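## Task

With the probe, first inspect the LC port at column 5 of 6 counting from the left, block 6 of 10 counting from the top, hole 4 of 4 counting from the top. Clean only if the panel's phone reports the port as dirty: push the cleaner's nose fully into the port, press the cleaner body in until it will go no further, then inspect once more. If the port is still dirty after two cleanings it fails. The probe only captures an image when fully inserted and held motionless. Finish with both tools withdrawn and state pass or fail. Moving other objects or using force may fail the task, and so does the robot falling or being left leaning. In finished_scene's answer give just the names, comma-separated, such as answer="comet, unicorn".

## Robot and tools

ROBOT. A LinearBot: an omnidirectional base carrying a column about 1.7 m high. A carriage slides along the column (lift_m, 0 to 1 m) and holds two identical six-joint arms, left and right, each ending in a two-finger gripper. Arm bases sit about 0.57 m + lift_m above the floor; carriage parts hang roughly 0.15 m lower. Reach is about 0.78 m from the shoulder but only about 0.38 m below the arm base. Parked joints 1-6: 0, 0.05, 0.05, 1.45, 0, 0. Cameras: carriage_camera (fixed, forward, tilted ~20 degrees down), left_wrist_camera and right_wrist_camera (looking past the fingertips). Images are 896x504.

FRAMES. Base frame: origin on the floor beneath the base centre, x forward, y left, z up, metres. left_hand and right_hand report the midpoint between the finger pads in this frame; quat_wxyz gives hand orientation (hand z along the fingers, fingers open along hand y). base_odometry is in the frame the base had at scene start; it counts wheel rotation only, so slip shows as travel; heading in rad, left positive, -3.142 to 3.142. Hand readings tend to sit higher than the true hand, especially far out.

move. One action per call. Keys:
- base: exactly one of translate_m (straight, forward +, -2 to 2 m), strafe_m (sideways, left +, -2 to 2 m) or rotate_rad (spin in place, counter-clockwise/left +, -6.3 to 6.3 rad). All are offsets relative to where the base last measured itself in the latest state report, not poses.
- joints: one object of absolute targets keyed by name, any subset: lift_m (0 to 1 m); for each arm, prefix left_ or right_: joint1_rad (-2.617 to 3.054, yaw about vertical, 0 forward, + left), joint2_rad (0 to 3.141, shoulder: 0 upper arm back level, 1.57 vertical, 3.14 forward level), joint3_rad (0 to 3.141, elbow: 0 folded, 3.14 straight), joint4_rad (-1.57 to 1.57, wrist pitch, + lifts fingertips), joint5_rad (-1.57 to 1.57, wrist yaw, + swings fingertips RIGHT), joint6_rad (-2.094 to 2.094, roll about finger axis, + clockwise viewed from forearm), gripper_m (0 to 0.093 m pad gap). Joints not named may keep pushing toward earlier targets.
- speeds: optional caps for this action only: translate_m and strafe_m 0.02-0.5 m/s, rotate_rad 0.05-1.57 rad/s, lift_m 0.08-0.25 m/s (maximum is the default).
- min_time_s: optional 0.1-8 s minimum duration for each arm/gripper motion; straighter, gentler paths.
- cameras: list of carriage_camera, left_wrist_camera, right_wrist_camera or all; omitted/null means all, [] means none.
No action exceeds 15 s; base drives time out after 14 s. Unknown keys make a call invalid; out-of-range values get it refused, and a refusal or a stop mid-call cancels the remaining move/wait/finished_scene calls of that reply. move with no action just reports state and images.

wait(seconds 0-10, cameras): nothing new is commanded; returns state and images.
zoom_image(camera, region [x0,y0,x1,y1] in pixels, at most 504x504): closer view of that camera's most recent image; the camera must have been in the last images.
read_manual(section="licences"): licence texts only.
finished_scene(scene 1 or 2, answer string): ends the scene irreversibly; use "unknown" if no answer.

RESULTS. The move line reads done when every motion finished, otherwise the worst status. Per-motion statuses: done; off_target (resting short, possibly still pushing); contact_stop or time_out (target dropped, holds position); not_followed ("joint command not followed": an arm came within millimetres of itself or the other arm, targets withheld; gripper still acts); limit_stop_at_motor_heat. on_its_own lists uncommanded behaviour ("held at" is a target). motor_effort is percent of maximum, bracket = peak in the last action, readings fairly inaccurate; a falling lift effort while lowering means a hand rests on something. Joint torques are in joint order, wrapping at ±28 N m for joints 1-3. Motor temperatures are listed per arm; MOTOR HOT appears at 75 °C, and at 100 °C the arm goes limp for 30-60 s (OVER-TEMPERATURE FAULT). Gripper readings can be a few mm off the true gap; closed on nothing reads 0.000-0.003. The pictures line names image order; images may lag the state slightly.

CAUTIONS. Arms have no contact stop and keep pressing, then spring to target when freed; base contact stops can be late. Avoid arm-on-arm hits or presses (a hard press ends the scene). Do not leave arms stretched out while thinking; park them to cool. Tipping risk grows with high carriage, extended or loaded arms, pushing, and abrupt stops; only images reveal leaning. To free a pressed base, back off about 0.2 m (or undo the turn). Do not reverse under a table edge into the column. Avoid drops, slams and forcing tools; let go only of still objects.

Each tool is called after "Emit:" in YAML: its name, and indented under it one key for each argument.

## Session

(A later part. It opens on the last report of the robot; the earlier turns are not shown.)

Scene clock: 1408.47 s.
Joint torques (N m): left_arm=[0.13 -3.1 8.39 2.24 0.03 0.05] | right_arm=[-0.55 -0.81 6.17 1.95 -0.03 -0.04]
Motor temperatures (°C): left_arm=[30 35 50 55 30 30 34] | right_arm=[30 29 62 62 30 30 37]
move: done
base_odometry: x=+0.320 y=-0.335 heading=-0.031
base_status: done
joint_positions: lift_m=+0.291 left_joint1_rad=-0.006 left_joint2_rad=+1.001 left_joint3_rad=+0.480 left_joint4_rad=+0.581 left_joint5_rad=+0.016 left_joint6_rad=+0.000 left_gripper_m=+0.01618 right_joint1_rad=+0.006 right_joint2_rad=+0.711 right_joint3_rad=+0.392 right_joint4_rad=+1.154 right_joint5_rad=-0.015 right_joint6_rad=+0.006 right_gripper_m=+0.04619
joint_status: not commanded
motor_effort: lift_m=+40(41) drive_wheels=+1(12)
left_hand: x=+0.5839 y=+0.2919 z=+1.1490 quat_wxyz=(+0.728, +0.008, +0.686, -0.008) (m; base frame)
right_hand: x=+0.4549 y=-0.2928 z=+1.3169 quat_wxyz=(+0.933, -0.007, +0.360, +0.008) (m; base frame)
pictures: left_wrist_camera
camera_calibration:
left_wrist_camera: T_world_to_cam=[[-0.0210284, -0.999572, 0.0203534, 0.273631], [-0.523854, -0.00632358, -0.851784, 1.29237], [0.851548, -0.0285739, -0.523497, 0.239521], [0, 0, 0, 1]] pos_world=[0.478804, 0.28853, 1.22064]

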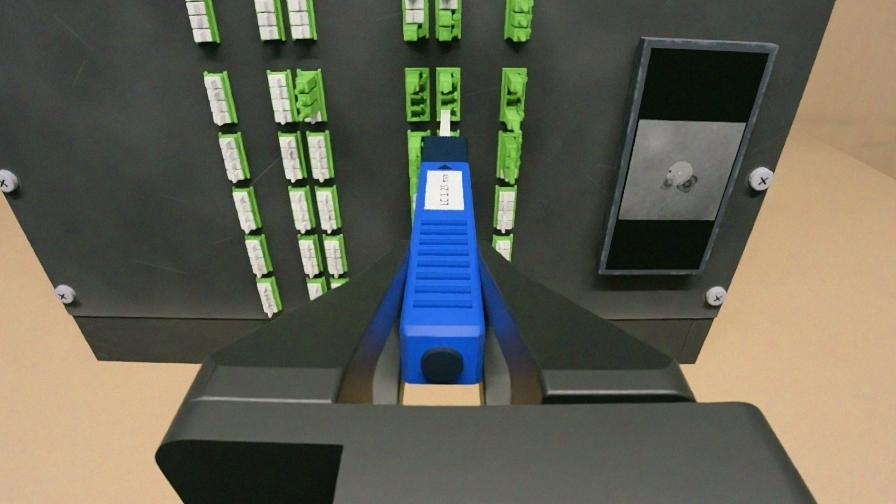

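Emit:
move:
  base: {"translate_m":0.002}
  speeds: {"translate_m":0.02}
  cameras: []

Emit:
wait:
  seconds: 0.7
  cameras: ["left_wrist_camera"]

Emit:
zoom_image:
  camera: "left_wrist_camera"
  region: [425, 90, 465, 130]

Scene clock: 1424.60 s.
Joint torques (N m): left_arm=[0.08 -3.1 8.35 2.25 0.03 0.07] | right_arm=[-0.65 -0.84 6.09 1.95 -0.05 -0.05]
Motor temperatures (°C): left_arm=[30 35 50 55 30 30 34] | right_arm=[30 29 62 61 30 30 37]
move: done
base_odometry: x=+0.322 y=-0.335 heading=-0.031
base_status: done
joint_positions: lift_m=+0.291 left_joint1_rad=-0.006 left_joint2_rad=+1.001 left_joint3_rad=+0.480 left_joint4_rad=+0.581 left_joint5_rad=+0.016 left_joint6_rad=+0.000 left_gripper_m=+0.01618 right_joint1_rad=+0.006 right_joint2_rad=+0.711 right_joint3_rad=+0.392 right_joint4_rad=+1.154 right_joint5_rad=-0.015 right_joint6_rad=+0.006 right_gripper_m=+0.04619
joint_status: not commanded
motor_effort: lift_m=+41(41) drive_wheels=+1(12)
left_hand: x=+0.5839 y=+0.2919 z=+1.1490 quat_wxyz=(+0.728, +0.008, +0.686, -0.008) (m; base frame)
right_hand: x=+0.4549 y=-0.2928 z=+1.3169 quat_wxyz=(+0.933, -0.007, +0.360, +0.008) (m; base frame)
pictures: none
No camera images: "cameras" was empty.

Scene clock: 1425.30 s.
Joint torques (N m): left_arm=[0.09 -3.07 8.36 2.23 0.03 0.06] | right_arm=[-0.58 -0.88 6.01 1.91 -0.05 -0.05]
Motor temperatures (°C): left_arm=[30 35 50 55 30 30 34] | right_arm=[30 29 62 61 30 30 37]
base_odometry: x=+0.322 y=-0.335 heading=-0.031
base_status: done
joint_positions: lift_m=+0.291 left_joint1_rad=-0.006 left_joint2_rad=+1.001 left_joint3_rad=+0.480 left_joint4_rad=+0.581 left_joint5_rad=+0.016 left_joint6_rad=+0.000 left_gripper_m=+0.01618 right_joint1_rad=+0.006 right_joint2_rad=+0.711 right_joint3_rad=+0.392 right_joint4_rad=+1.153 right_joint5_rad=-0.015 right_joint6_rad=+0.006 right_gripper_m=+0.04619
joint_status: not commanded
motor_effort: lift_m=+40(41) drive_wheels=+0(12)
left_hand: x=+0.5839 y=+0.2919 z=+1.1490 quat_wxyz=(+0.728, +0.008, +0.686, -0.008) (m; base frame)
right_hand: x=+0.4550 y=-0.2928 z=+1.3168 quat_wxyz=(+0.933, -0.007, +0.360, +0.008) (m; base frame)
wait: 0.70 s; at rest by 0.27 s
pictures: left_wrist_camera
camera_calibration:
left_wrist_camera: T_world_to_cam=[[-0.0210284, -0.999572, 0.0203534, 0.273631], [-0.523854, -0.00632358, -0.851784, 1.29237], [0.851548, -0.0285739, -0.523497, 0.239521], [0, 0, 0, 1]] pos_world=[0.478804, 0.28853, 1.22064]

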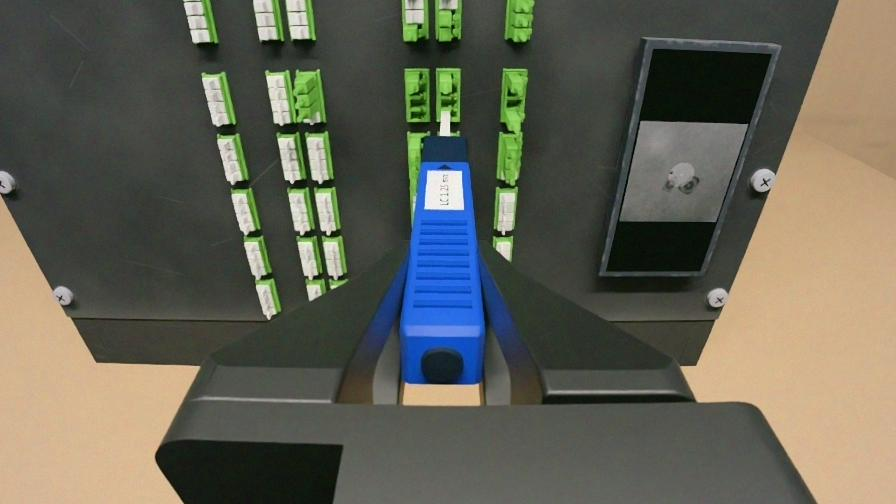

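Scaled by 12.600 from the camera's 896x504 image, which has a finer 1280x720 frame.

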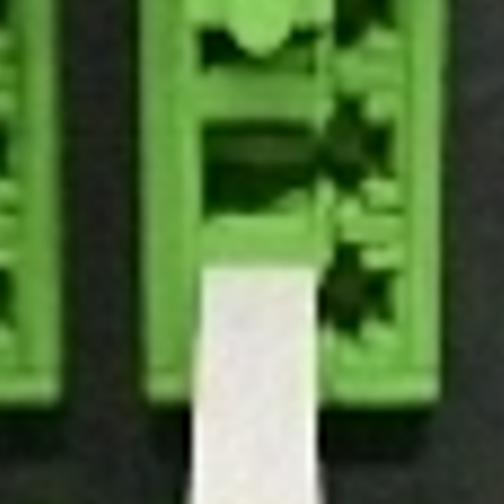

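Emit:
move:
  base: {"translate_m":0.002}
  speeds: {"translate_m":0.02}
  cameras: []

Emit:
wait:
  seconds: 0.4
  cameras: []

Emit:
move:
  base: {"translate_m":0.002}
  speeds: {"translate_m":0.02}
  cameras: []

Emit:
wait:
  seconds: 0.7
  cameras: ["left_wrist_camera"]

Emit:
zoom_image:
  camera: "left_wrist_camera"
  region: [405, 80, 485, 160]

Scene clock: 1429.27 s.
Joint torques (N m): left_arm=[0.09 -3.02 8.38 2.25 0.03 0.06] | right_arm=[-0.49 -0.77 6.04 1.94 -0.05 -0.03]
Motor temperatures (°C): left_arm=[30 35 50 55 30 30 34] | right_arm=[30 29 62 60 30 30 37]
move: done
base_odometry: x=+0.324 y=-0.335 heading=-0.031
base_status: done
joint_positions: lift_m=+0.291 left_joint1_rad=-0.006 left_joint2_rad=+1.001 left_joint3_rad=+0.480 left_joint4_rad=+0.581 left_joint5_rad=+0.016 left_joint6_rad=+0.000 left_gripper_m=+0.01618 right_joint1_rad=+0.006 right_joint2_rad=+0.711 right_joint3_rad=+0.392 right_joint4_rad=+1.153 right_joint5_rad=-0.015 right_joint6_rad=+0.006 right_gripper_m=+0.04619
joint_status: not commanded
motor_effort: lift_m=+39(41) drive_wheels=+0(11)
left_hand: x=+0.5839 y=+0.2919 z=+1.1490 quat_wxyz=(+0.728, +0.008, +0.686, -0.008) (m; base frame)
right_hand: x=+0.4550 y=-0.2928 z=+1.3168 quat_wxyz=(+0.933, -0.007, +0.360, +0.008) (m; base frame)
pictures: none
No camera images: "cameras" was empty.

Scene clock: 1429.67 s.
Joint torques (N m): left_arm=[0.13 -3.07 8.35 2.24 0.03 0.06] | right_arm=[-0.55 -0.94 6.08 1.92 -0.03 -0.04]
Motor temperatures (°C): left_arm=[30 35 50 55 30 30 34] | right_arm=[30 29 62 60 30 30 37]
base_odometry: x=+0.324 y=-0.335 heading=-0.031
base_status: done
joint_positions: lift_m=+0.291 left_joint1_rad=-0.006 left_joint2_rad=+1.001 left_joint3_rad=+0.480 left_joint4_rad=+0.581 left_joint5_rad=+0.016 left_joint6_rad=+0.000 left_gripper_m=+0.01618 right_joint1_rad=+0.006 right_joint2_rad=+0.711 right_joint3_rad=+0.392 right_joint4_rad=+1.153 right_joint5_rad=-0.015 right_joint6_rad=+0.006 right_gripper_m=+0.04619
joint_status: not commanded
motor_effort: lift_m=+39(41) drive_wheels=+0(11)
left_hand: x=+0.5839 y=+0.2919 z=+1.1490 quat_wxyz=(+0.728, +0.008, +0.686, -0.008) (m; base frame)
right_hand: x=+0.4550 y=-0.2928 z=+1.3168 quat_wxyz=(+0.933, -0.007, +0.360, +0.008) (m; base frame)
wait: 0.40 s; at rest by 0.27 s
pictures: none
No camera images: "cameras" was empty.

Scene clock: 1430.30 s.
Joint torques (N m): left_arm=[0.09 -3.06 8.35 2.23 0.03 0.05] | right_arm=[-0.59 -0.88 5.9 1.91 -0.02 -0.06]
Motor temperatures (°C): left_arm=[30 35 50 55 30 30 34] | right_arm=[30 29 62 60 30 30 37]
move: done
base_odometry: x=+0.326 y=-0.335 heading=-0.031
base_status: done
joint_positions: lift_m=+0.291 left_joint1_rad=-0.006 left_joint2_rad=+1.001 left_joint3_rad=+0.480 left_joint4_rad=+0.581 left_joint5_rad=+0.016 left_joint6_rad=+0.000 left_gripper_m=+0.01618 right_joint1_rad=+0.006 right_joint2_rad=+0.711 right_joint3_rad=+0.392 right_joint4_rad=+1.153 right_joint5_rad=-0.015 right_joint6_rad=+0.006 right_gripper_m=+0.04619
joint_status: not commanded
motor_effort: lift_m=+41(41) drive_wheels=+0(14)
left_hand: x=+0.5839 y=+0.2919 z=+1.1490 quat_wxyz=(+0.728, +0.008, +0.686, -0.008) (m; base frame)
right_hand: x=+0.4551 y=-0.2928 z=+1.3167 quat_wxyz=(+0.933, -0.007, +0.360, +0.008) (m; base frame)
pictures: none
No camera images: "cameras" was empty.

Scene clock: 1431.00 s.
Joint torques (N m): left_arm=[0.12 -3.07 8.36 2.23 0.03 0.05] | right_arm=[-0.53 -0.87 5.98 1.93 -0.04 -0.05]
Motor temperatures (°C): left_arm=[30 35 50 55 30 30 34] | right_arm=[30 29 62 60 30 30 37]
base_odometry: x=+0.326 y=-0.335 heading=-0.031
base_status: done
joint_positions: lift_m=+0.291 left_joint1_rad=-0.006 left_joint2_rad=+1.001 left_joint3_rad=+0.480 left_joint4_rad=+0.581 left_joint5_rad=+0.016 left_joint6_rad=+0.000 left_gripper_m=+0.01618 right_joint1_rad=+0.006 right_joint2_rad=+0.711 right_joint3_rad=+0.392 right_joint4_rad=+1.153 right_joint5_rad=-0.015 right_joint6_rad=+0.006 right_gripper_m=+0.04619
joint_status: not commanded
motor_effort: lift_m=+40(41) drive_wheels=+0(14)
left_hand: x=+0.5839 y=+0.2919 z=+1.1490 quat_wxyz=(+0.728, +0.008, +0.686, -0.008) (m; base frame)
right_hand: x=+0.4550 y=-0.2928 z=+1.3168 quat_wxyz=(+0.933, -0.007, +0.360, +0.008) (m; base frame)
wait: 0.70 s; at rest by 0.27 s
pictures: left_wrist_camera
camera_calibration:
left_wrist_camera: T_world_to_cam=[[-0.0210284, -0.999572, 0.0203534, 0.273631], [-0.523854, -0.00632358, -0.851784, 1.29237], [0.851548, -0.0285739, -0.523497, 0.239521], [0, 0, 0, 1]] pos_world=[0.478804, 0.28853, 1.22064]

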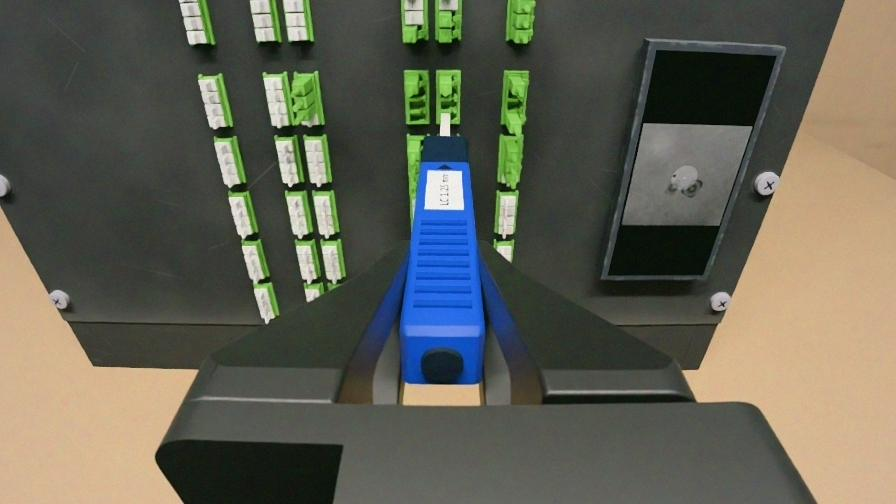

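Scaled by 6.300 from the camera's 896x504 image, which has a finer 1280x720 frame.

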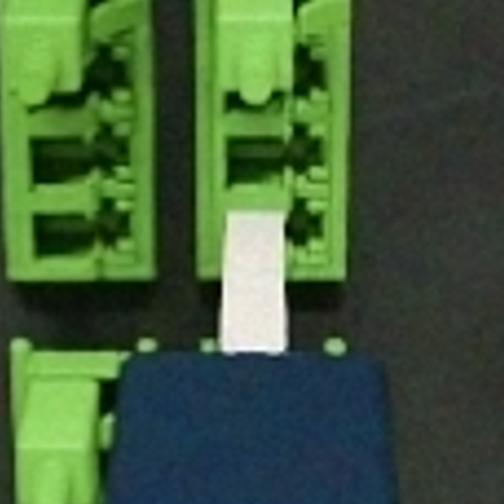

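Emit:
move:
  base: {"translate_m":0.002}
  speeds: {"translate_m":0.02}
  cameras: []

Emit:
wait:
  seconds: 0.5
  cameras: []

Emit:
move:
  base: {"translate_m":0.002}
  speeds: {"translate_m":0.02}
  cameras: []

Emit:
wait:
  seconds: 0.7
  cameras: ["left_wrist_camera"]

Emit:
zoom_image:
  camera: "left_wrist_camera"
  region: [405, 80, 485, 160]

Scene clock: 1435.80 s.
Joint torques (N m): left_arm=[0.1 -3.02 8.36 2.23 0.04 0.05] | right_arm=[-0.62 -0.87 5.98 1.91 -0.03 -0.02]
Motor temperatures (°C): left_arm=[30 35 50 55 30 30 34] | right_arm=[30 29 62 60 30 30 37]
move: done
base_odometry: x=+0.328 y=-0.335 heading=-0.031
base_status: done
joint_positions: lift_m=+0.291 left_joint1_rad=-0.006 left_joint2_rad=+1.001 left_joint3_rad=+0.480 left_joint4_rad=+0.581 left_joint5_rad=+0.016 left_joint6_rad=+0.000 left_gripper_m=+0.01618 right_joint1_rad=+0.006 right_joint2_rad=+0.711 right_joint3_rad=+0.392 right_joint4_rad=+1.153 right_joint5_rad=-0.015 right_joint6_rad=+0.006 right_gripper_m=+0.04619
joint_status: not commanded
motor_effort: lift_m=+41(41) drive_wheels=+1(10)
left_hand: x=+0.5839 y=+0.2919 z=+1.1490 quat_wxyz=(+0.728, +0.008, +0.686, -0.008) (m; base frame)
right_hand: x=+0.4550 y=-0.2928 z=+1.3168 quat_wxyz=(+0.933, -0.007, +0.360, +0.008) (m; base frame)
pictures: none
No camera images: "cameras" was empty.

Scene clock: 1436.30 s.
Joint torques (N m): left_arm=[0.12 -3.07 8.35 2.24 0.04 0.05] | right_arm=[-0.59 -0.88 6.08 1.93 0 0.01]
Motor temperatures (°C): left_arm=[30 35 50 55 30 30 34] | right_arm=[30 29 62 60 30 30 37]
base_odometry: x=+0.328 y=-0.335 heading=-0.031
base_status: done
joint_positions: lift_m=+0.291 left_joint1_rad=-0.006 left_joint2_rad=+1.001 left_joint3_rad=+0.480 left_joint4_rad=+0.581 left_joint5_rad=+0.016 left_joint6_rad=+0.000 left_gripper_m=+0.01618 right_joint1_rad=+0.006 right_joint2_rad=+0.711 right_joint3_rad=+0.392 right_joint4_rad=+1.153 right_joint5_rad=-0.015 right_joint6_rad=+0.006 right_gripper_m=+0.04619
joint_status: not commanded
motor_effort: lift_m=+39(41) drive_wheels=+1(10)
left_hand: x=+0.5839 y=+0.2919 z=+1.1490 quat_wxyz=(+0.728, +0.008, +0.686, -0.008) (m; base frame)
right_hand: x=+0.4550 y=-0.2928 z=+1.3168 quat_wxyz=(+0.933, -0.007, +0.360, +0.008) (m; base frame)
wait: 0.50 s; at rest by 0.27 s
pictures: none
No camera images: "cameras" was empty.

Scene clock: 1437.00 s.
Joint torques (N m): left_arm=[0.12 -3.07 8.35 2.25 0.03 0.05] | right_arm=[-0.5 -0.72 6.01 1.98 -0.05 -0.02]
Motor temperatures (°C): left_arm=[30 35 50 55 30 30 34] | right_arm=[30 29 62 60 30 30 37]
move: done
base_odometry: x=+0.329 y=-0.335 heading=-0.031
base_status: done
joint_positions: lift_m=+0.291 left_joint1_rad=-0.006 left_joint2_rad=+1.001 left_joint3_rad=+0.480 left_joint4_rad=+0.581 left_joint5_rad=+0.016 left_joint6_rad=+0.000 left_gripper_m=+0.01618 right_joint1_rad=+0.006 right_joint2_rad=+0.711 right_joint3_rad=+0.392 right_joint4_rad=+1.153 right_joint5_rad=-0.015 right_joint6_rad=+0.006 right_gripper_m=+0.04619
joint_status: not commanded
motor_effort: lift_m=+39(41) drive_wheels=+2(12)
left_hand: x=+0.5839 y=+0.2919 z=+1.1490 quat_wxyz=(+0.728, +0.008, +0.686, -0.008) (m; base frame)
right_hand: x=+0.4550 y=-0.2928 z=+1.3168 quat_wxyz=(+0.933, -0.007, +0.360, +0.008) (m; base frame)
pictures: none
No camera images: "cameras" was empty.

Scene clock: 1437.70 s.
Joint torques (N m): left_arm=[0.1 -3.03 8.34 2.24 0.03 0.05] | right_arm=[-0.58 -0.83 6.02 1.96 -0.05 -0.05]
Motor temperatures (°C): left_arm=[30 35 50 55 30 30 34] | right_arm=[30 29 62 60 30 30 37]
base_odometry: x=+0.329 y=-0.335 heading=-0.031
base_status: done
joint_positions: lift_m=+0.291 left_joint1_rad=-0.006 left_joint2_rad=+1.001 left_joint3_rad=+0.480 left_joint4_rad=+0.581 left_joint5_rad=+0.016 left_joint6_rad=+0.000 left_gripper_m=+0.01618 right_joint1_rad=+0.006 right_joint2_rad=+0.711 right_joint3_rad=+0.392 right_joint4_rad=+1.153 right_joint5_rad=-0.015 right_joint6_rad=+0.006 right_gripper_m=+0.04619
joint_status: not commanded
motor_effort: lift_m=+40(41) drive_wheels=+2(12)
left_hand: x=+0.5839 y=+0.2919 z=+1.1490 quat_wxyz=(+0.728, +0.008, +0.686, -0.008) (m; base frame)
right_hand: x=+0.4550 y=-0.2928 z=+1.3168 quat_wxyz=(+0.933, -0.007, +0.360, +0.008) (m; base frame)
wait: 0.70 s; at rest by 0.27 s
pictures: left_wrist_camera
camera_calibration:
left_wrist_camera: T_world_to_cam=[[-0.0210284, -0.999572, 0.0203534, 0.273631], [-0.523854, -0.00632358, -0.851784, 1.29237], [0.851548, -0.0285739, -0.523497, 0.239521], [0, 0, 0, 1]] pos_world=[0.478804, 0.28853, 1.22064]

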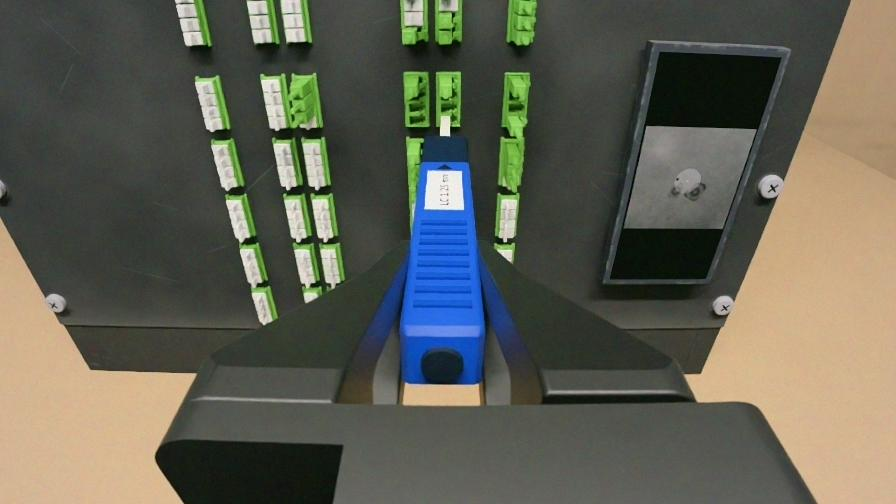

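Scaled by 6.300 from the camera's 896x504 image, which has a finer 1280x720 frame.

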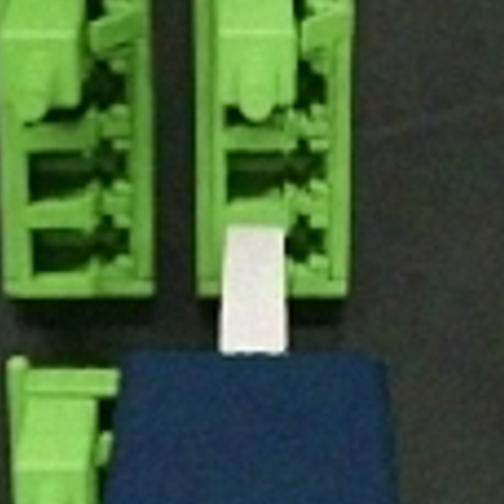

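Emit:
move:
  base: {"translate_m":0.002}
  speeds: {"translate_m":0.02}
  cameras: []

Emit:
wait:
  seconds: 0.7
  cameras: ["left_wrist_camera"]

Emit:
zoom_image:
  camera: "left_wrist_camera"
  region: [405, 80, 485, 160]

Emit:
move:
  base: {"translate_m":0.0015}
  speeds: {"translate_m":0.02}
  cameras: []

Emit:
wait:
  seconds: 0.7
  cameras: ["left_wrist_camera"]

Emit:
zoom_image:
  camera: "left_wrist_camera"
  region: [405, 80, 485, 160]

Scene clock: 1445.47 s.
Joint torques (N m): left_arm=[0.09 -2.96 8.28 2.25 0.03 0.05] | right_arm=[-0.5 -0.84 6 1.97 -0.05 -0.04]
Motor temperatures (°C): left_arm=[30 35 50 55 30 30 34] | right_arm=[30 28 61 59 30 30 37]
move: done
base_odometry: x=+0.331 y=-0.335 heading=-0.031
base_status: done
joint_positions: lift_m=+0.291 left_joint1_rad=-0.006 left_joint2_rad=+1.000 left_joint3_rad=+0.480 left_joint4_rad=+0.580 left_joint5_rad=+0.016 left_joint6_rad=+0.000 left_gripper_m=+0.01618 right_joint1_rad=+0.006 right_joint2_rad=+0.711 right_joint3_rad=+0.392 right_joint4_rad=+1.153 right_joint5_rad=-0.015 right_joint6_rad=+0.006 right_gripper_m=+0.04619
joint_status: not commanded
motor_effort: lift_m=+40(40) drive_wheels=+2(9)
left_hand: x=+0.5837 y=+0.2919 z=+1.1493 quat_wxyz=(+0.728, +0.008, +0.686, -0.008) (m; base frame)
right_hand: x=+0.4551 y=-0.2928 z=+1.3167 quat_wxyz=(+0.933, -0.007, +0.360, +0.008) (m; base frame)
pictures: none
No camera images: "cameras" was empty.

Scene clock: 1446.17 s.
Joint torques (N m): left_arm=[0.08 -2.95 8.35 2.24 0.04 0.05] | right_arm=[-0.5 -0.81 6.13 1.93 -0.05 -0.05]
Motor temperatures (°C): left_arm=[30 35 50 55 30 30 34] | right_arm=[30 28 61 59 30 30 37]
base_odometry: x=+0.331 y=-0.335 heading=-0.031
base_status: done
joint_positions: lift_m=+0.291 left_joint1_rad=-0.006 left_joint2_rad=+1.000 left_joint3_rad=+0.480 left_joint4_rad=+0.580 left_joint5_rad=+0.016 left_joint6_rad=+0.000 left_gripper_m=+0.01618 right_joint1_rad=+0.006 right_joint2_rad=+0.711 right_joint3_rad=+0.392 right_joint4_rad=+1.153 right_joint5_rad=-0.015 right_joint6_rad=+0.006 right_gripper_m=+0.04619
joint_status: not commanded
motor_effort: lift_m=+40(40) drive_wheels=+2(9)
left_hand: x=+0.5837 y=+0.2919 z=+1.1493 quat_wxyz=(+0.728, +0.008, +0.686, -0.008) (m; base frame)
right_hand: x=+0.4550 y=-0.2928 z=+1.3168 quat_wxyz=(+0.933, -0.007, +0.360, +0.008) (m; base frame)
wait: 0.70 s; at rest by 0.27 s
pictures: left_wrist_camera
camera_calibration:
left_wrist_camera: T_world_to_cam=[[-0.0210437, -0.999572, 0.020336, 0.273649], [-0.52324, -0.00632136, -0.852162, 1.29255], [0.851925, -0.0285732, -0.522883, 0.23895], [0, 0, 0, 1]] pos_world=[0.478504, 0.28853, 1.22084]

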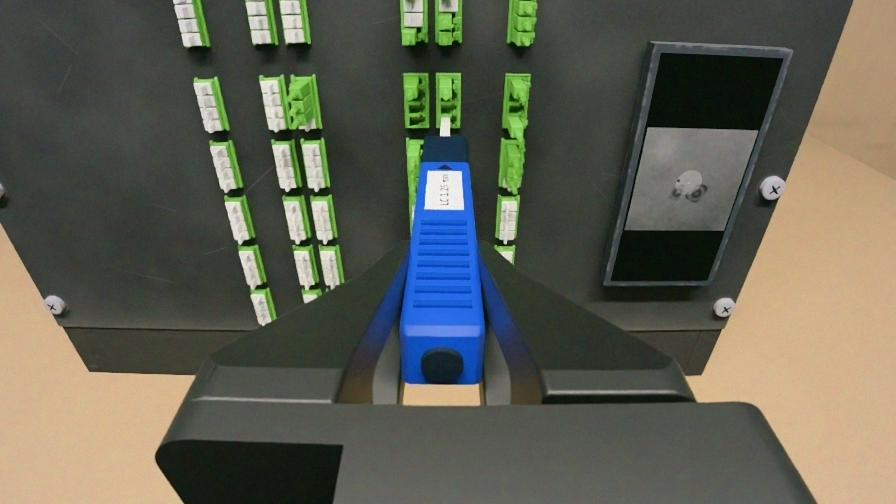

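Scaled by 6.300 from the camera's 896x504 image, which has a finer 1280x720 frame.

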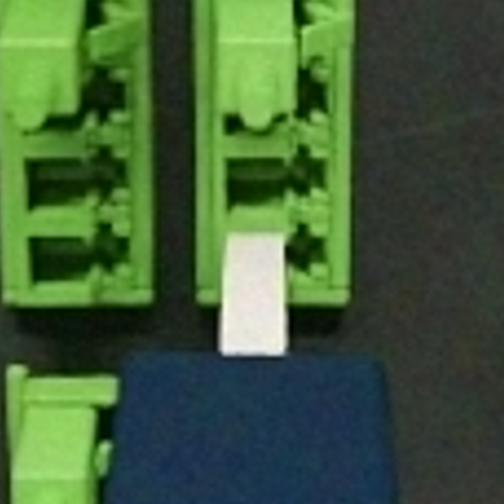

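Scene clock: 1446.80 s.
Joint torques (N m): left_arm=[0.13 -3.02 8.34 2.24 0.03 0.05] | right_arm=[-0.42 -1.02 6.05 1.97 -0.05 -0.04]
Motor temperatures (°C): left_arm=[30 35 50 55 30 30 34] | right_arm=[30 28 61 59 30 30 37]
move: done
base_odometry: x=+0.333 y=-0.335 heading=-0.031
base_status: done
joint_positions: lift_m=+0.291 left_joint1_rad=-0.006 left_joint2_rad=+1.000 left_joint3_rad=+0.480 left_joint4_rad=+0.580 left_joint5_rad=+0.016 left_joint6_rad=+0.000 left_gripper_m=+0.01618 right_joint1_rad=+0.006 right_joint2_rad=+0.711 right_joint3_rad=+0.392 right_joint4_rad=+1.153 right_joint5_rad=-0.015 right_joint6_rad=+0.006 right_gripper_m=+0.04619
joint_status: not commanded
motor_effort: lift_m=+40(41) drive_wheels=+2(12)
left_hand: x=+0.5837 y=+0.2919 z=+1.1493 quat_wxyz=(+0.728, +0.008, +0.686, -0.008) (m; base frame)
right_hand: x=+0.4551 y=-0.2928 z=+1.3167 quat_wxyz=(+0.933, -0.007, +0.360, +0.008) (m; base frame)
pictures: none
No camera images: "cameras" was empty.

Scene clock: 1447.50 s.
Joint torques (N m): left_arm=[0.1 -2.96 8.36 2.24 0.03 0.06] | right_arm=[-0.55 -0.94 6.11 1.91 -0.01 -0.03]
Motor temperatures (°C): left_arm=[30 35 50 55 30 30 34] | right_arm=[30 28 61 59 30 30 37]
base_odometry: x=+0.333 y=-0.335 heading=-0.031
base_status: done
joint_positions: lift_m=+0.291 left_joint1_rad=-0.006 left_joint2_rad=+1.000 left_joint3_rad=+0.480 left_joint4_rad=+0.580 left_joint5_rad=+0.016 left_joint6_rad=+0.000 left_gripper_m=+0.01618 right_joint1_rad=+0.006 right_joint2_rad=+0.711 right_joint3_rad=+0.392 right_joint4_rad=+1.153 right_joint5_rad=-0.015 right_joint6_rad=+0.006 right_gripper_m=+0.04619
joint_status: not commanded
motor_effort: lift_m=+41(41) drive_wheels=+2(12)
left_hand: x=+0.5837 y=+0.2919 z=+1.1493 quat_wxyz=(+0.728, +0.008, +0.686, -0.008) (m; base frame)
right_hand: x=+0.4550 y=-0.2928 z=+1.3168 quat_wxyz=(+0.933, -0.007, +0.360, +0.008) (m; base frame)
wait: 0.70 s; at rest by 0.27 s
pictures: left_wrist_camera
camera_calibration:
left_wrist_camera: T_world_to_cam=[[-0.0210437, -0.999572, 0.020336, 0.273649], [-0.52324, -0.00632136, -0.852162, 1.29255], [0.851925, -0.0285732, -0.522883, 0.23895], [0, 0, 0, 1]] pos_world=[0.478504, 0.28853, 1.22084]

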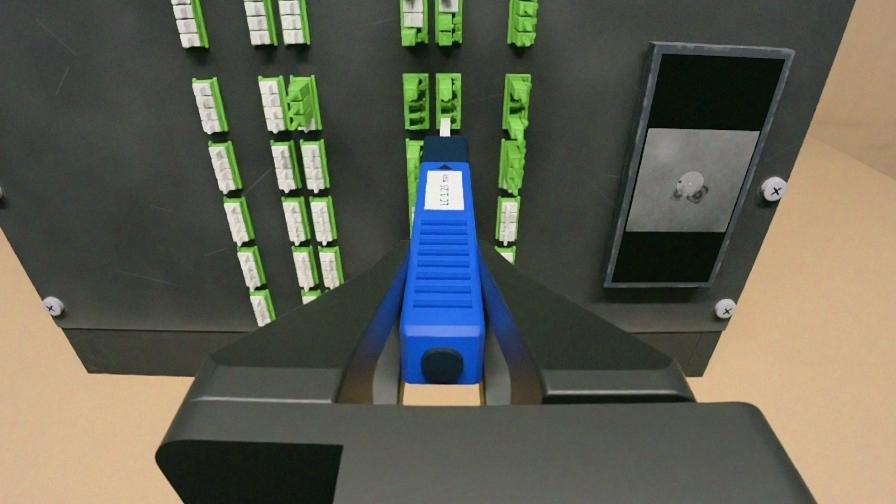

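Scaled by 6.300 from the camera's 896x504 image, which has a finer 1280x720 frame.

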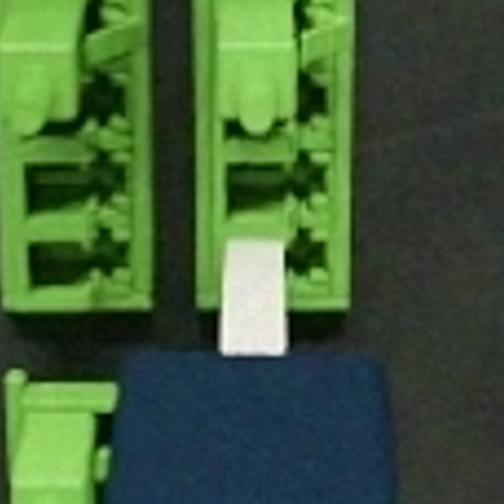

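Emit:
move:
  base: {"translate_m":0.0015}
  speeds: {"translate_m":0.02}
  cameras: []

Emit:
wait:
  seconds: 0.7
  cameras: ["left_wrist_camera"]

Emit:
zoom_image:
  camera: "left_wrist_camera"
  region: [405, 80, 485, 160]

Emit:
move:
  base: {"translate_m":0.0015}
  speeds: {"translate_m":0.02}
  cameras: []

Emit:
wait:
  seconds: 0.7
  cameras: ["left_wrist_camera"]

Emit:
zoom_image:
  camera: "left_wrist_camera"
  region: [405, 80, 485, 160]

Scene clock: 1453.10 s.
Joint torques (N m): left_arm=[0.12 -2.93 8.36 2.23 0.03 0.06] | right_arm=[-0.47 -0.91 6.01 1.97 -0.01 -0.05]
Motor temperatures (°C): left_arm=[30 35 50 55 30 30 34] | right_arm=[30 28 61 59 30 30 37]
move: done
base_odometry: x=+0.334 y=-0.335 heading=-0.031
base_status: done
joint_positions: lift_m=+0.291 left_joint1_rad=-0.006 left_joint2_rad=+1.000 left_joint3_rad=+0.480 left_joint4_rad=+0.580 left_joint5_rad=+0.016 left_joint6_rad=+0.000 left_gripper_m=+0.01618 right_joint1_rad=+0.006 right_joint2_rad=+0.711 right_joint3_rad=+0.392 right_joint4_rad=+1.153 right_joint5_rad=-0.015 right_joint6_rad=+0.006 right_gripper_m=+0.04619
joint_status: not commanded
motor_effort: lift_m=+39(40) drive_wheels=+2(13)
left_hand: x=+0.5837 y=+0.2919 z=+1.1493 quat_wxyz=(+0.728, +0.008, +0.686, -0.008) (m; base frame)
right_hand: x=+0.4551 y=-0.2928 z=+1.3167 quat_wxyz=(+0.933, -0.007, +0.360, +0.008) (m; base frame)
pictures: none
No camera images: "cameras" was empty.

Scene clock: 1453.80 s.
Joint torques (N m): left_arm=[0.06 -2.95 8.36 2.24 0.03 0.05] | right_arm=[-0.64 -0.75 6.11 1.93 -0.03 -0.03]
Motor temperatures (°C): left_arm=[30 35 50 55 30 30 34] | right_arm=[30 28 61 59 30 30 37]
base_odometry: x=+0.334 y=-0.335 heading=-0.031
base_status: done
joint_positions: lift_m=+0.291 left_joint1_rad=-0.006 left_joint2_rad=+1.000 left_joint3_rad=+0.480 left_joint4_rad=+0.580 left_joint5_rad=+0.016 left_joint6_rad=+0.000 left_gripper_m=+0.01618 right_joint1_rad=+0.006 right_joint2_rad=+0.711 right_joint3_rad=+0.392 right_joint4_rad=+1.153 right_joint5_rad=-0.015 right_joint6_rad=+0.006 right_gripper_m=+0.04619
joint_status: not commanded
motor_effort: lift_m=+40(40) drive_wheels=+2(13)
left_hand: x=+0.5837 y=+0.2919 z=+1.1493 quat_wxyz=(+0.728, +0.008, +0.686, -0.008) (m; base frame)
right_hand: x=+0.4550 y=-0.2928 z=+1.3168 quat_wxyz=(+0.933, -0.007, +0.360, +0.008) (m; base frame)
wait: 0.70 s; at rest by 0.27 s
pictures: left_wrist_camera
camera_calibration:
left_wrist_camera: T_world_to_cam=[[-0.0210437, -0.999572, 0.020336, 0.273649], [-0.52324, -0.00632136, -0.852162, 1.29255], [0.851925, -0.0285732, -0.522883, 0.23895], [0, 0, 0, 1]] pos_world=[0.478504, 0.28853, 1.22084]

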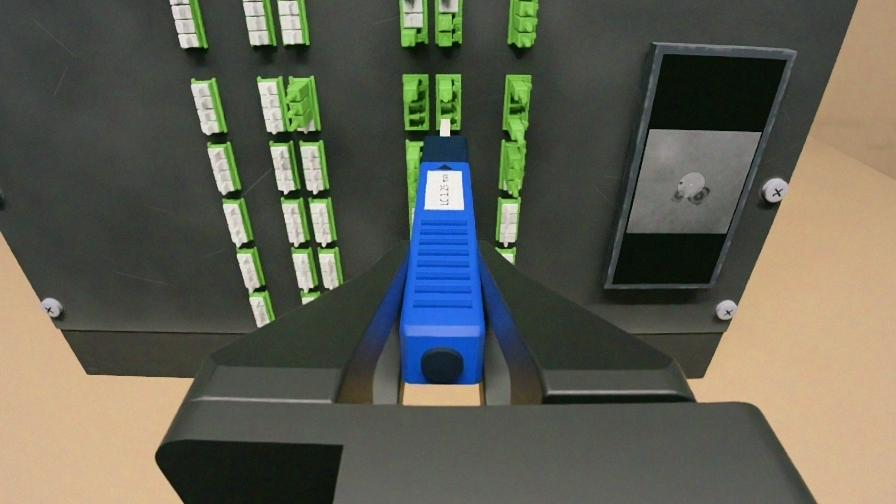

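Scaled by 6.300 from the camera's 896x504 image, which has a finer 1280x720 frame.

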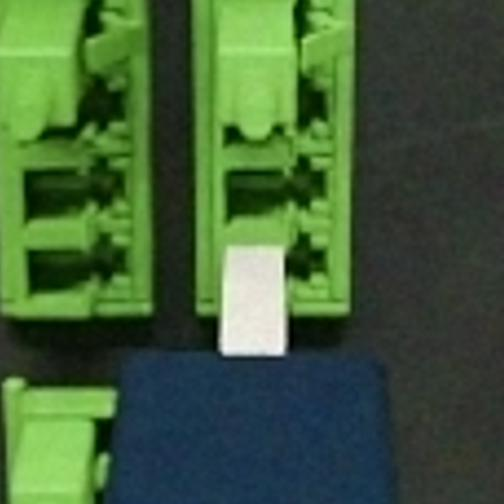

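Scene clock: 1454.40 s.
Joint torques (N m): left_arm=[0.1 -2.86 8.36 2.25 0.04 0.06] | right_arm=[-0.46 -0.95 6.04 1.95 -0.06 -0.02]
Motor temperatures (°C): left_arm=[30 35 50 55 30 30 34] | right_arm=[30 28 61 59 30 30 37]
move: done
base_odometry: x=+0.336 y=-0.335 heading=-0.031
base_status: done
joint_positions: lift_m=+0.291 left_joint1_rad=-0.006 left_joint2_rad=+0.999 left_joint3_rad=+0.480 left_joint4_rad=+0.579 left_joint5_rad=+0.016 left_joint6_rad=+0.000 left_gripper_m=+0.01618 right_joint1_rad=+0.006 right_joint2_rad=+0.711 right_joint3_rad=+0.392 right_joint4_rad=+1.153 right_joint5_rad=-0.015 right_joint6_rad=+0.006 right_gripper_m=+0.04619
joint_status: not commanded
motor_effort: lift_m=+40(41) drive_wheels=+2(13)
left_hand: x=+0.5836 y=+0.2919 z=+1.1494 quat_wxyz=(+0.728, +0.008, +0.686, -0.008) (m; base frame)
right_hand: x=+0.4550 y=-0.2928 z=+1.3168 quat_wxyz=(+0.933, -0.007, +0.360, +0.008) (m; base frame)
pictures: none
No camera images: "cameras" was empty.

Scene clock: 1455.10 s.
Joint torques (N m): left_arm=[0.08 -2.85 8.39 2.25 0.04 0.05] | right_arm=[-0.49 -0.91 6.04 1.93 -0.02 -0.05]
Motor temperatures (°C): left_arm=[30 35 50 55 30 30 34] | right_arm=[30 28 61 59 30 30 37]
base_odometry: x=+0.336 y=-0.335 heading=-0.031
base_status: done
joint_positions: lift_m=+0.291 left_joint1_rad=-0.006 left_joint2_rad=+0.999 left_joint3_rad=+0.480 left_joint4_rad=+0.579 left_joint5_rad=+0.016 left_joint6_rad=+0.000 left_gripper_m=+0.01618 right_joint1_rad=+0.006 right_joint2_rad=+0.711 right_joint3_rad=+0.392 right_joint4_rad=+1.153 right_joint5_rad=-0.015 right_joint6_rad=+0.006 right_gripper_m=+0.04619
joint_status: not commanded
motor_effort: lift_m=+39(41) drive_wheels=+2(13)
left_hand: x=+0.5836 y=+0.2919 z=+1.1494 quat_wxyz=(+0.728, +0.008, +0.686, -0.008) (m; base frame)
right_hand: x=+0.4550 y=-0.2928 z=+1.3168 quat_wxyz=(+0.933, -0.007, +0.360, +0.008) (m; base frame)
wait: 0.70 s; at rest by 0.27 s
pictures: left_wrist_camera
camera_calibration:
left_wrist_camera: T_world_to_cam=[[-0.0210437, -0.999572, 0.020336, 0.273645], [-0.52324, -0.00632136, -0.852162, 1.29258], [0.851925, -0.0285732, -0.522883, 0.239088], [0, 0, 0, 1]] pos_world=[0.478404, 0.28853, 1.22094]

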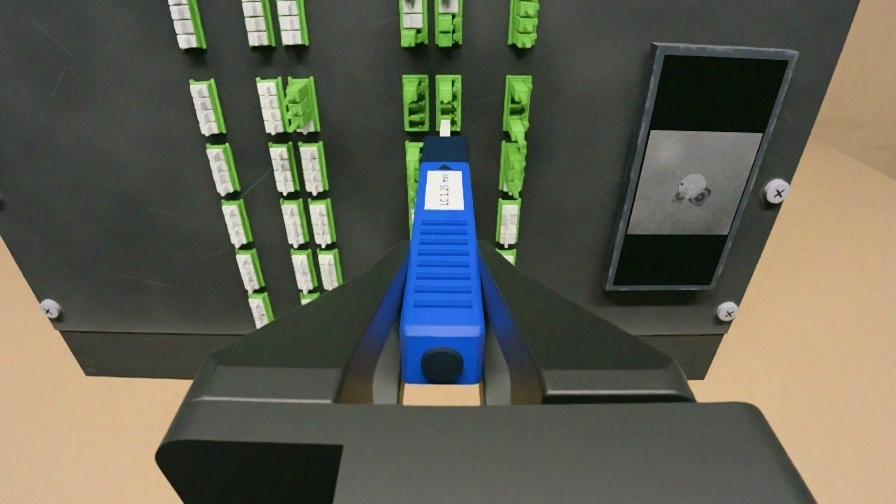

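Scaled by 6.300 from the camera's 896x504 image, which has a finer 1280x720 frame.

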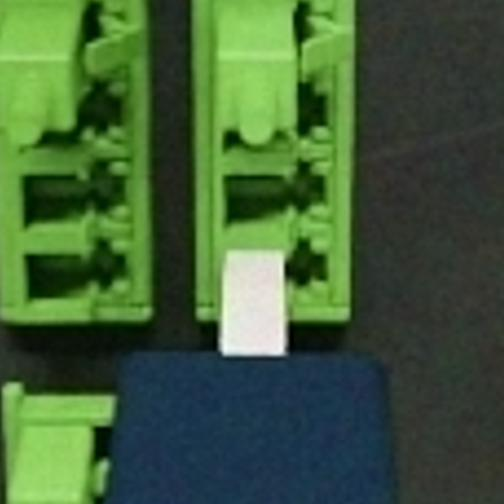

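Emit:
move:
  base: {"translate_m":0.0015}
  speeds: {"translate_m":0.02}
  cameras: []

Emit:
wait:
  seconds: 0.7
  cameras: ["left_wrist_camera"]

Emit:
zoom_image:
  camera: "left_wrist_camera"
  region: [405, 80, 485, 160]

Emit:
move:
  base: {"translate_m":0.0015}
  speeds: {"translate_m":0.02}
  cameras: []

Emit:
wait:
  seconds: 0.7
  cameras: ["left_wrist_camera"]

Emit:
zoom_image:
  camera: "left_wrist_camera"
  region: [405, 80, 485, 160]

Scene clock: 1461.50 s.
Joint torques (N m): left_arm=[0.12 -2.82 8.36 2.26 0.03 0.05] | right_arm=[-0.59 -0.75 6.09 1.99 -0.04 -0.02]
Motor temperatures (°C): left_arm=[30 35 50 54 30 30 34] | right_arm=[30 28 61 59 30 30 37]
move: done
base_odometry: x=+0.337 y=-0.336 heading=-0.031
base_status: done
joint_positions: lift_m=+0.291 left_joint1_rad=-0.006 left_joint2_rad=+0.999 left_joint3_rad=+0.480 left_joint4_rad=+0.579 left_joint5_rad=+0.016 left_joint6_rad=+0.000 left_gripper_m=+0.01618 right_joint1_rad=+0.006 right_joint2_rad=+0.711 right_joint3_rad=+0.392 right_joint4_rad=+1.153 right_joint5_rad=-0.015 right_joint6_rad=+0.006 right_gripper_m=+0.04619
joint_status: not commanded
motor_effort: lift_m=+39(41) drive_wheels=+2(11)
left_hand: x=+0.5836 y=+0.2919 z=+1.1494 quat_wxyz=(+0.728, +0.008, +0.686, -0.008) (m; base frame)
right_hand: x=+0.4551 y=-0.2928 z=+1.3167 quat_wxyz=(+0.933, -0.007, +0.360, +0.008) (m; base frame)
pictures: none
No camera images: "cameras" was empty.

Scene clock: 1462.20 s.
Joint torques (N m): left_arm=[0.1 -2.85 8.34 2.25 0.04 0.04] | right_arm=[-0.51 -0.66 6.02 1.95 -0.02 -0.04]
Motor temperatures (°C): left_arm=[30 35 50 54 30 30 34] | right_arm=[30 28 61 58 30 30 37]
base_odometry: x=+0.337 y=-0.336 heading=-0.031
base_status: done
joint_positions: lift_m=+0.291 left_joint1_rad=-0.006 left_joint2_rad=+0.999 left_joint3_rad=+0.480 left_joint4_rad=+0.579 left_joint5_rad=+0.016 left_joint6_rad=+0.000 left_gripper_m=+0.01618 right_joint1_rad=+0.006 right_joint2_rad=+0.711 right_joint3_rad=+0.392 right_joint4_rad=+1.153 right_joint5_rad=-0.015 right_joint6_rad=+0.006 right_gripper_m=+0.04619
joint_status: not commanded
motor_effort: lift_m=+40(41) drive_wheels=+2(11)
left_hand: x=+0.5836 y=+0.2919 z=+1.1494 quat_wxyz=(+0.728, +0.008, +0.686, -0.008) (m; base frame)
right_hand: x=+0.4550 y=-0.2928 z=+1.3168 quat_wxyz=(+0.933, -0.007, +0.360, +0.008) (m; base frame)
wait: 0.70 s; at rest by 0.27 s
pictures: left_wrist_camera
camera_calibration:
left_wrist_camera: T_world_to_cam=[[-0.0210437, -0.999572, 0.020336, 0.273645], [-0.52324, -0.00632136, -0.852162, 1.29258], [0.851925, -0.0285732, -0.522883, 0.239088], [0, 0, 0, 1]] pos_world=[0.478404, 0.28853, 1.22094]

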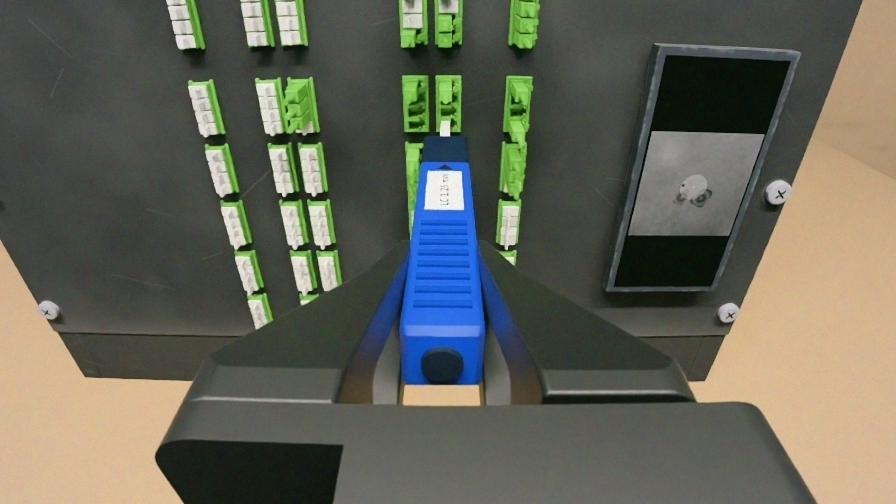

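Scaled by 6.300 from the camera's 896x504 image, which has a finer 1280x720 frame.

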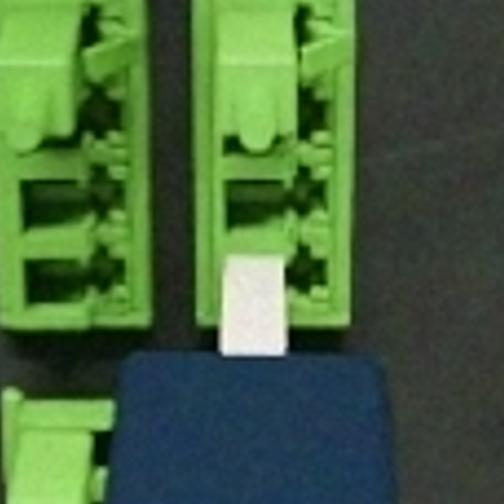

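Scene clock: 1462.80 s.
Joint torques (N m): left_arm=[0.03 -2.41 8.4 2.3 0.04 0.05] | right_arm=[-0.59 -0.83 6.15 1.96 -0.06 -0.03]
Motor temperatures (°C): left_arm=[30 35 50 54 30 30 34] | right_arm=[30 28 61 58 30 30 37]
move: done
base_odometry: x=+0.339 y=-0.336 heading=-0.031
base_status: done
joint_positions: lift_m=+0.291 left_joint1_rad=-0.006 left_joint2_rad=+0.995 left_joint3_rad=+0.480 left_joint4_rad=+0.575 left_joint5_rad=+0.016 left_joint6_rad=+0.000 left_gripper_m=+0.01618 right_joint1_rad=+0.006 right_joint2_rad=+0.711 right_joint3_rad=+0.392 right_joint4_rad=+1.153 right_joint5_rad=-0.015 right_joint6_rad=+0.006 right_gripper_m=+0.04619
joint_status: not commanded
motor_effort: lift_m=+40(41) drive_wheels=+2(14)
left_hand: x=+0.5829 y=+0.2919 z=+1.1497 quat_wxyz=(+0.728, +0.008, +0.686, -0.008) (m; base frame)
right_hand: x=+0.4551 y=-0.2928 z=+1.3167 quat_wxyz=(+0.933, -0.007, +0.360, +0.008) (m; base frame)
pictures: none
No camera images: "cameras" was empty.

Scene clock: 1463.50 s.
Joint torques (N m): left_arm=[0.1 -2.44 8.35 2.31 0.03 0.05] | right_arm=[-0.57 -0.87 6.11 1.92 0 -0.04]
Motor temperatures (°C): left_arm=[30 35 50 54 30 30 34] | right_arm=[30 28 61 58 30 30 37]
base_odometry: x=+0.339 y=-0.336 heading=-0.031
base_status: done
joint_positions: lift_m=+0.291 left_joint1_rad=-0.006 left_joint2_rad=+0.995 left_joint3_rad=+0.480 left_joint4_rad=+0.575 left_joint5_rad=+0.016 left_joint6_rad=+0.000 left_gripper_m=+0.01618 right_joint1_rad=+0.006 right_joint2_rad=+0.711 right_joint3_rad=+0.392 right_joint4_rad=+1.153 right_joint5_rad=-0.015 right_joint6_rad=+0.006 right_gripper_m=+0.04619
joint_status: not commanded
motor_effort: lift_m=+40(41) drive_wheels=+2(14)
left_hand: x=+0.5829 y=+0.2919 z=+1.1497 quat_wxyz=(+0.728, +0.008, +0.686, -0.008) (m; base frame)
right_hand: x=+0.4550 y=-0.2928 z=+1.3168 quat_wxyz=(+0.933, -0.007, +0.360, +0.008) (m; base frame)
wait: 0.70 s; at rest by 0.27 s
pictures: left_wrist_camera
camera_calibration:
left_wrist_camera: T_world_to_cam=[[-0.0210355, -0.999572, 0.0203456, 0.273608], [-0.523547, -0.00632358, -0.851973, 1.29253], [0.851737, -0.0285736, -0.52319, 0.240274], [0, 0, 0, 1]] pos_world=[0.477804, 0.28853, 1.22134]

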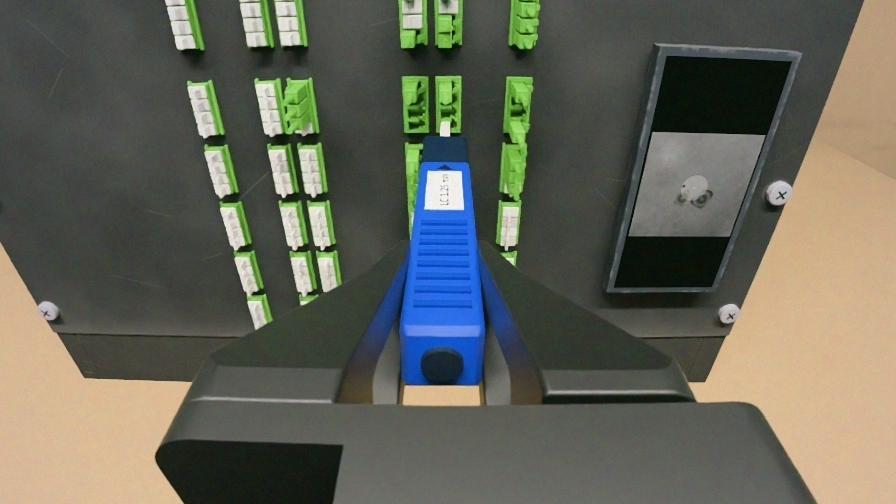

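Scaled by 6.300 from the camera's 896x504 image, which has a finer 1280x720 frame.

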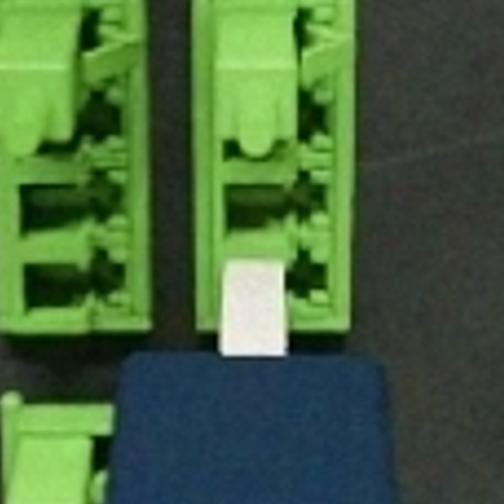

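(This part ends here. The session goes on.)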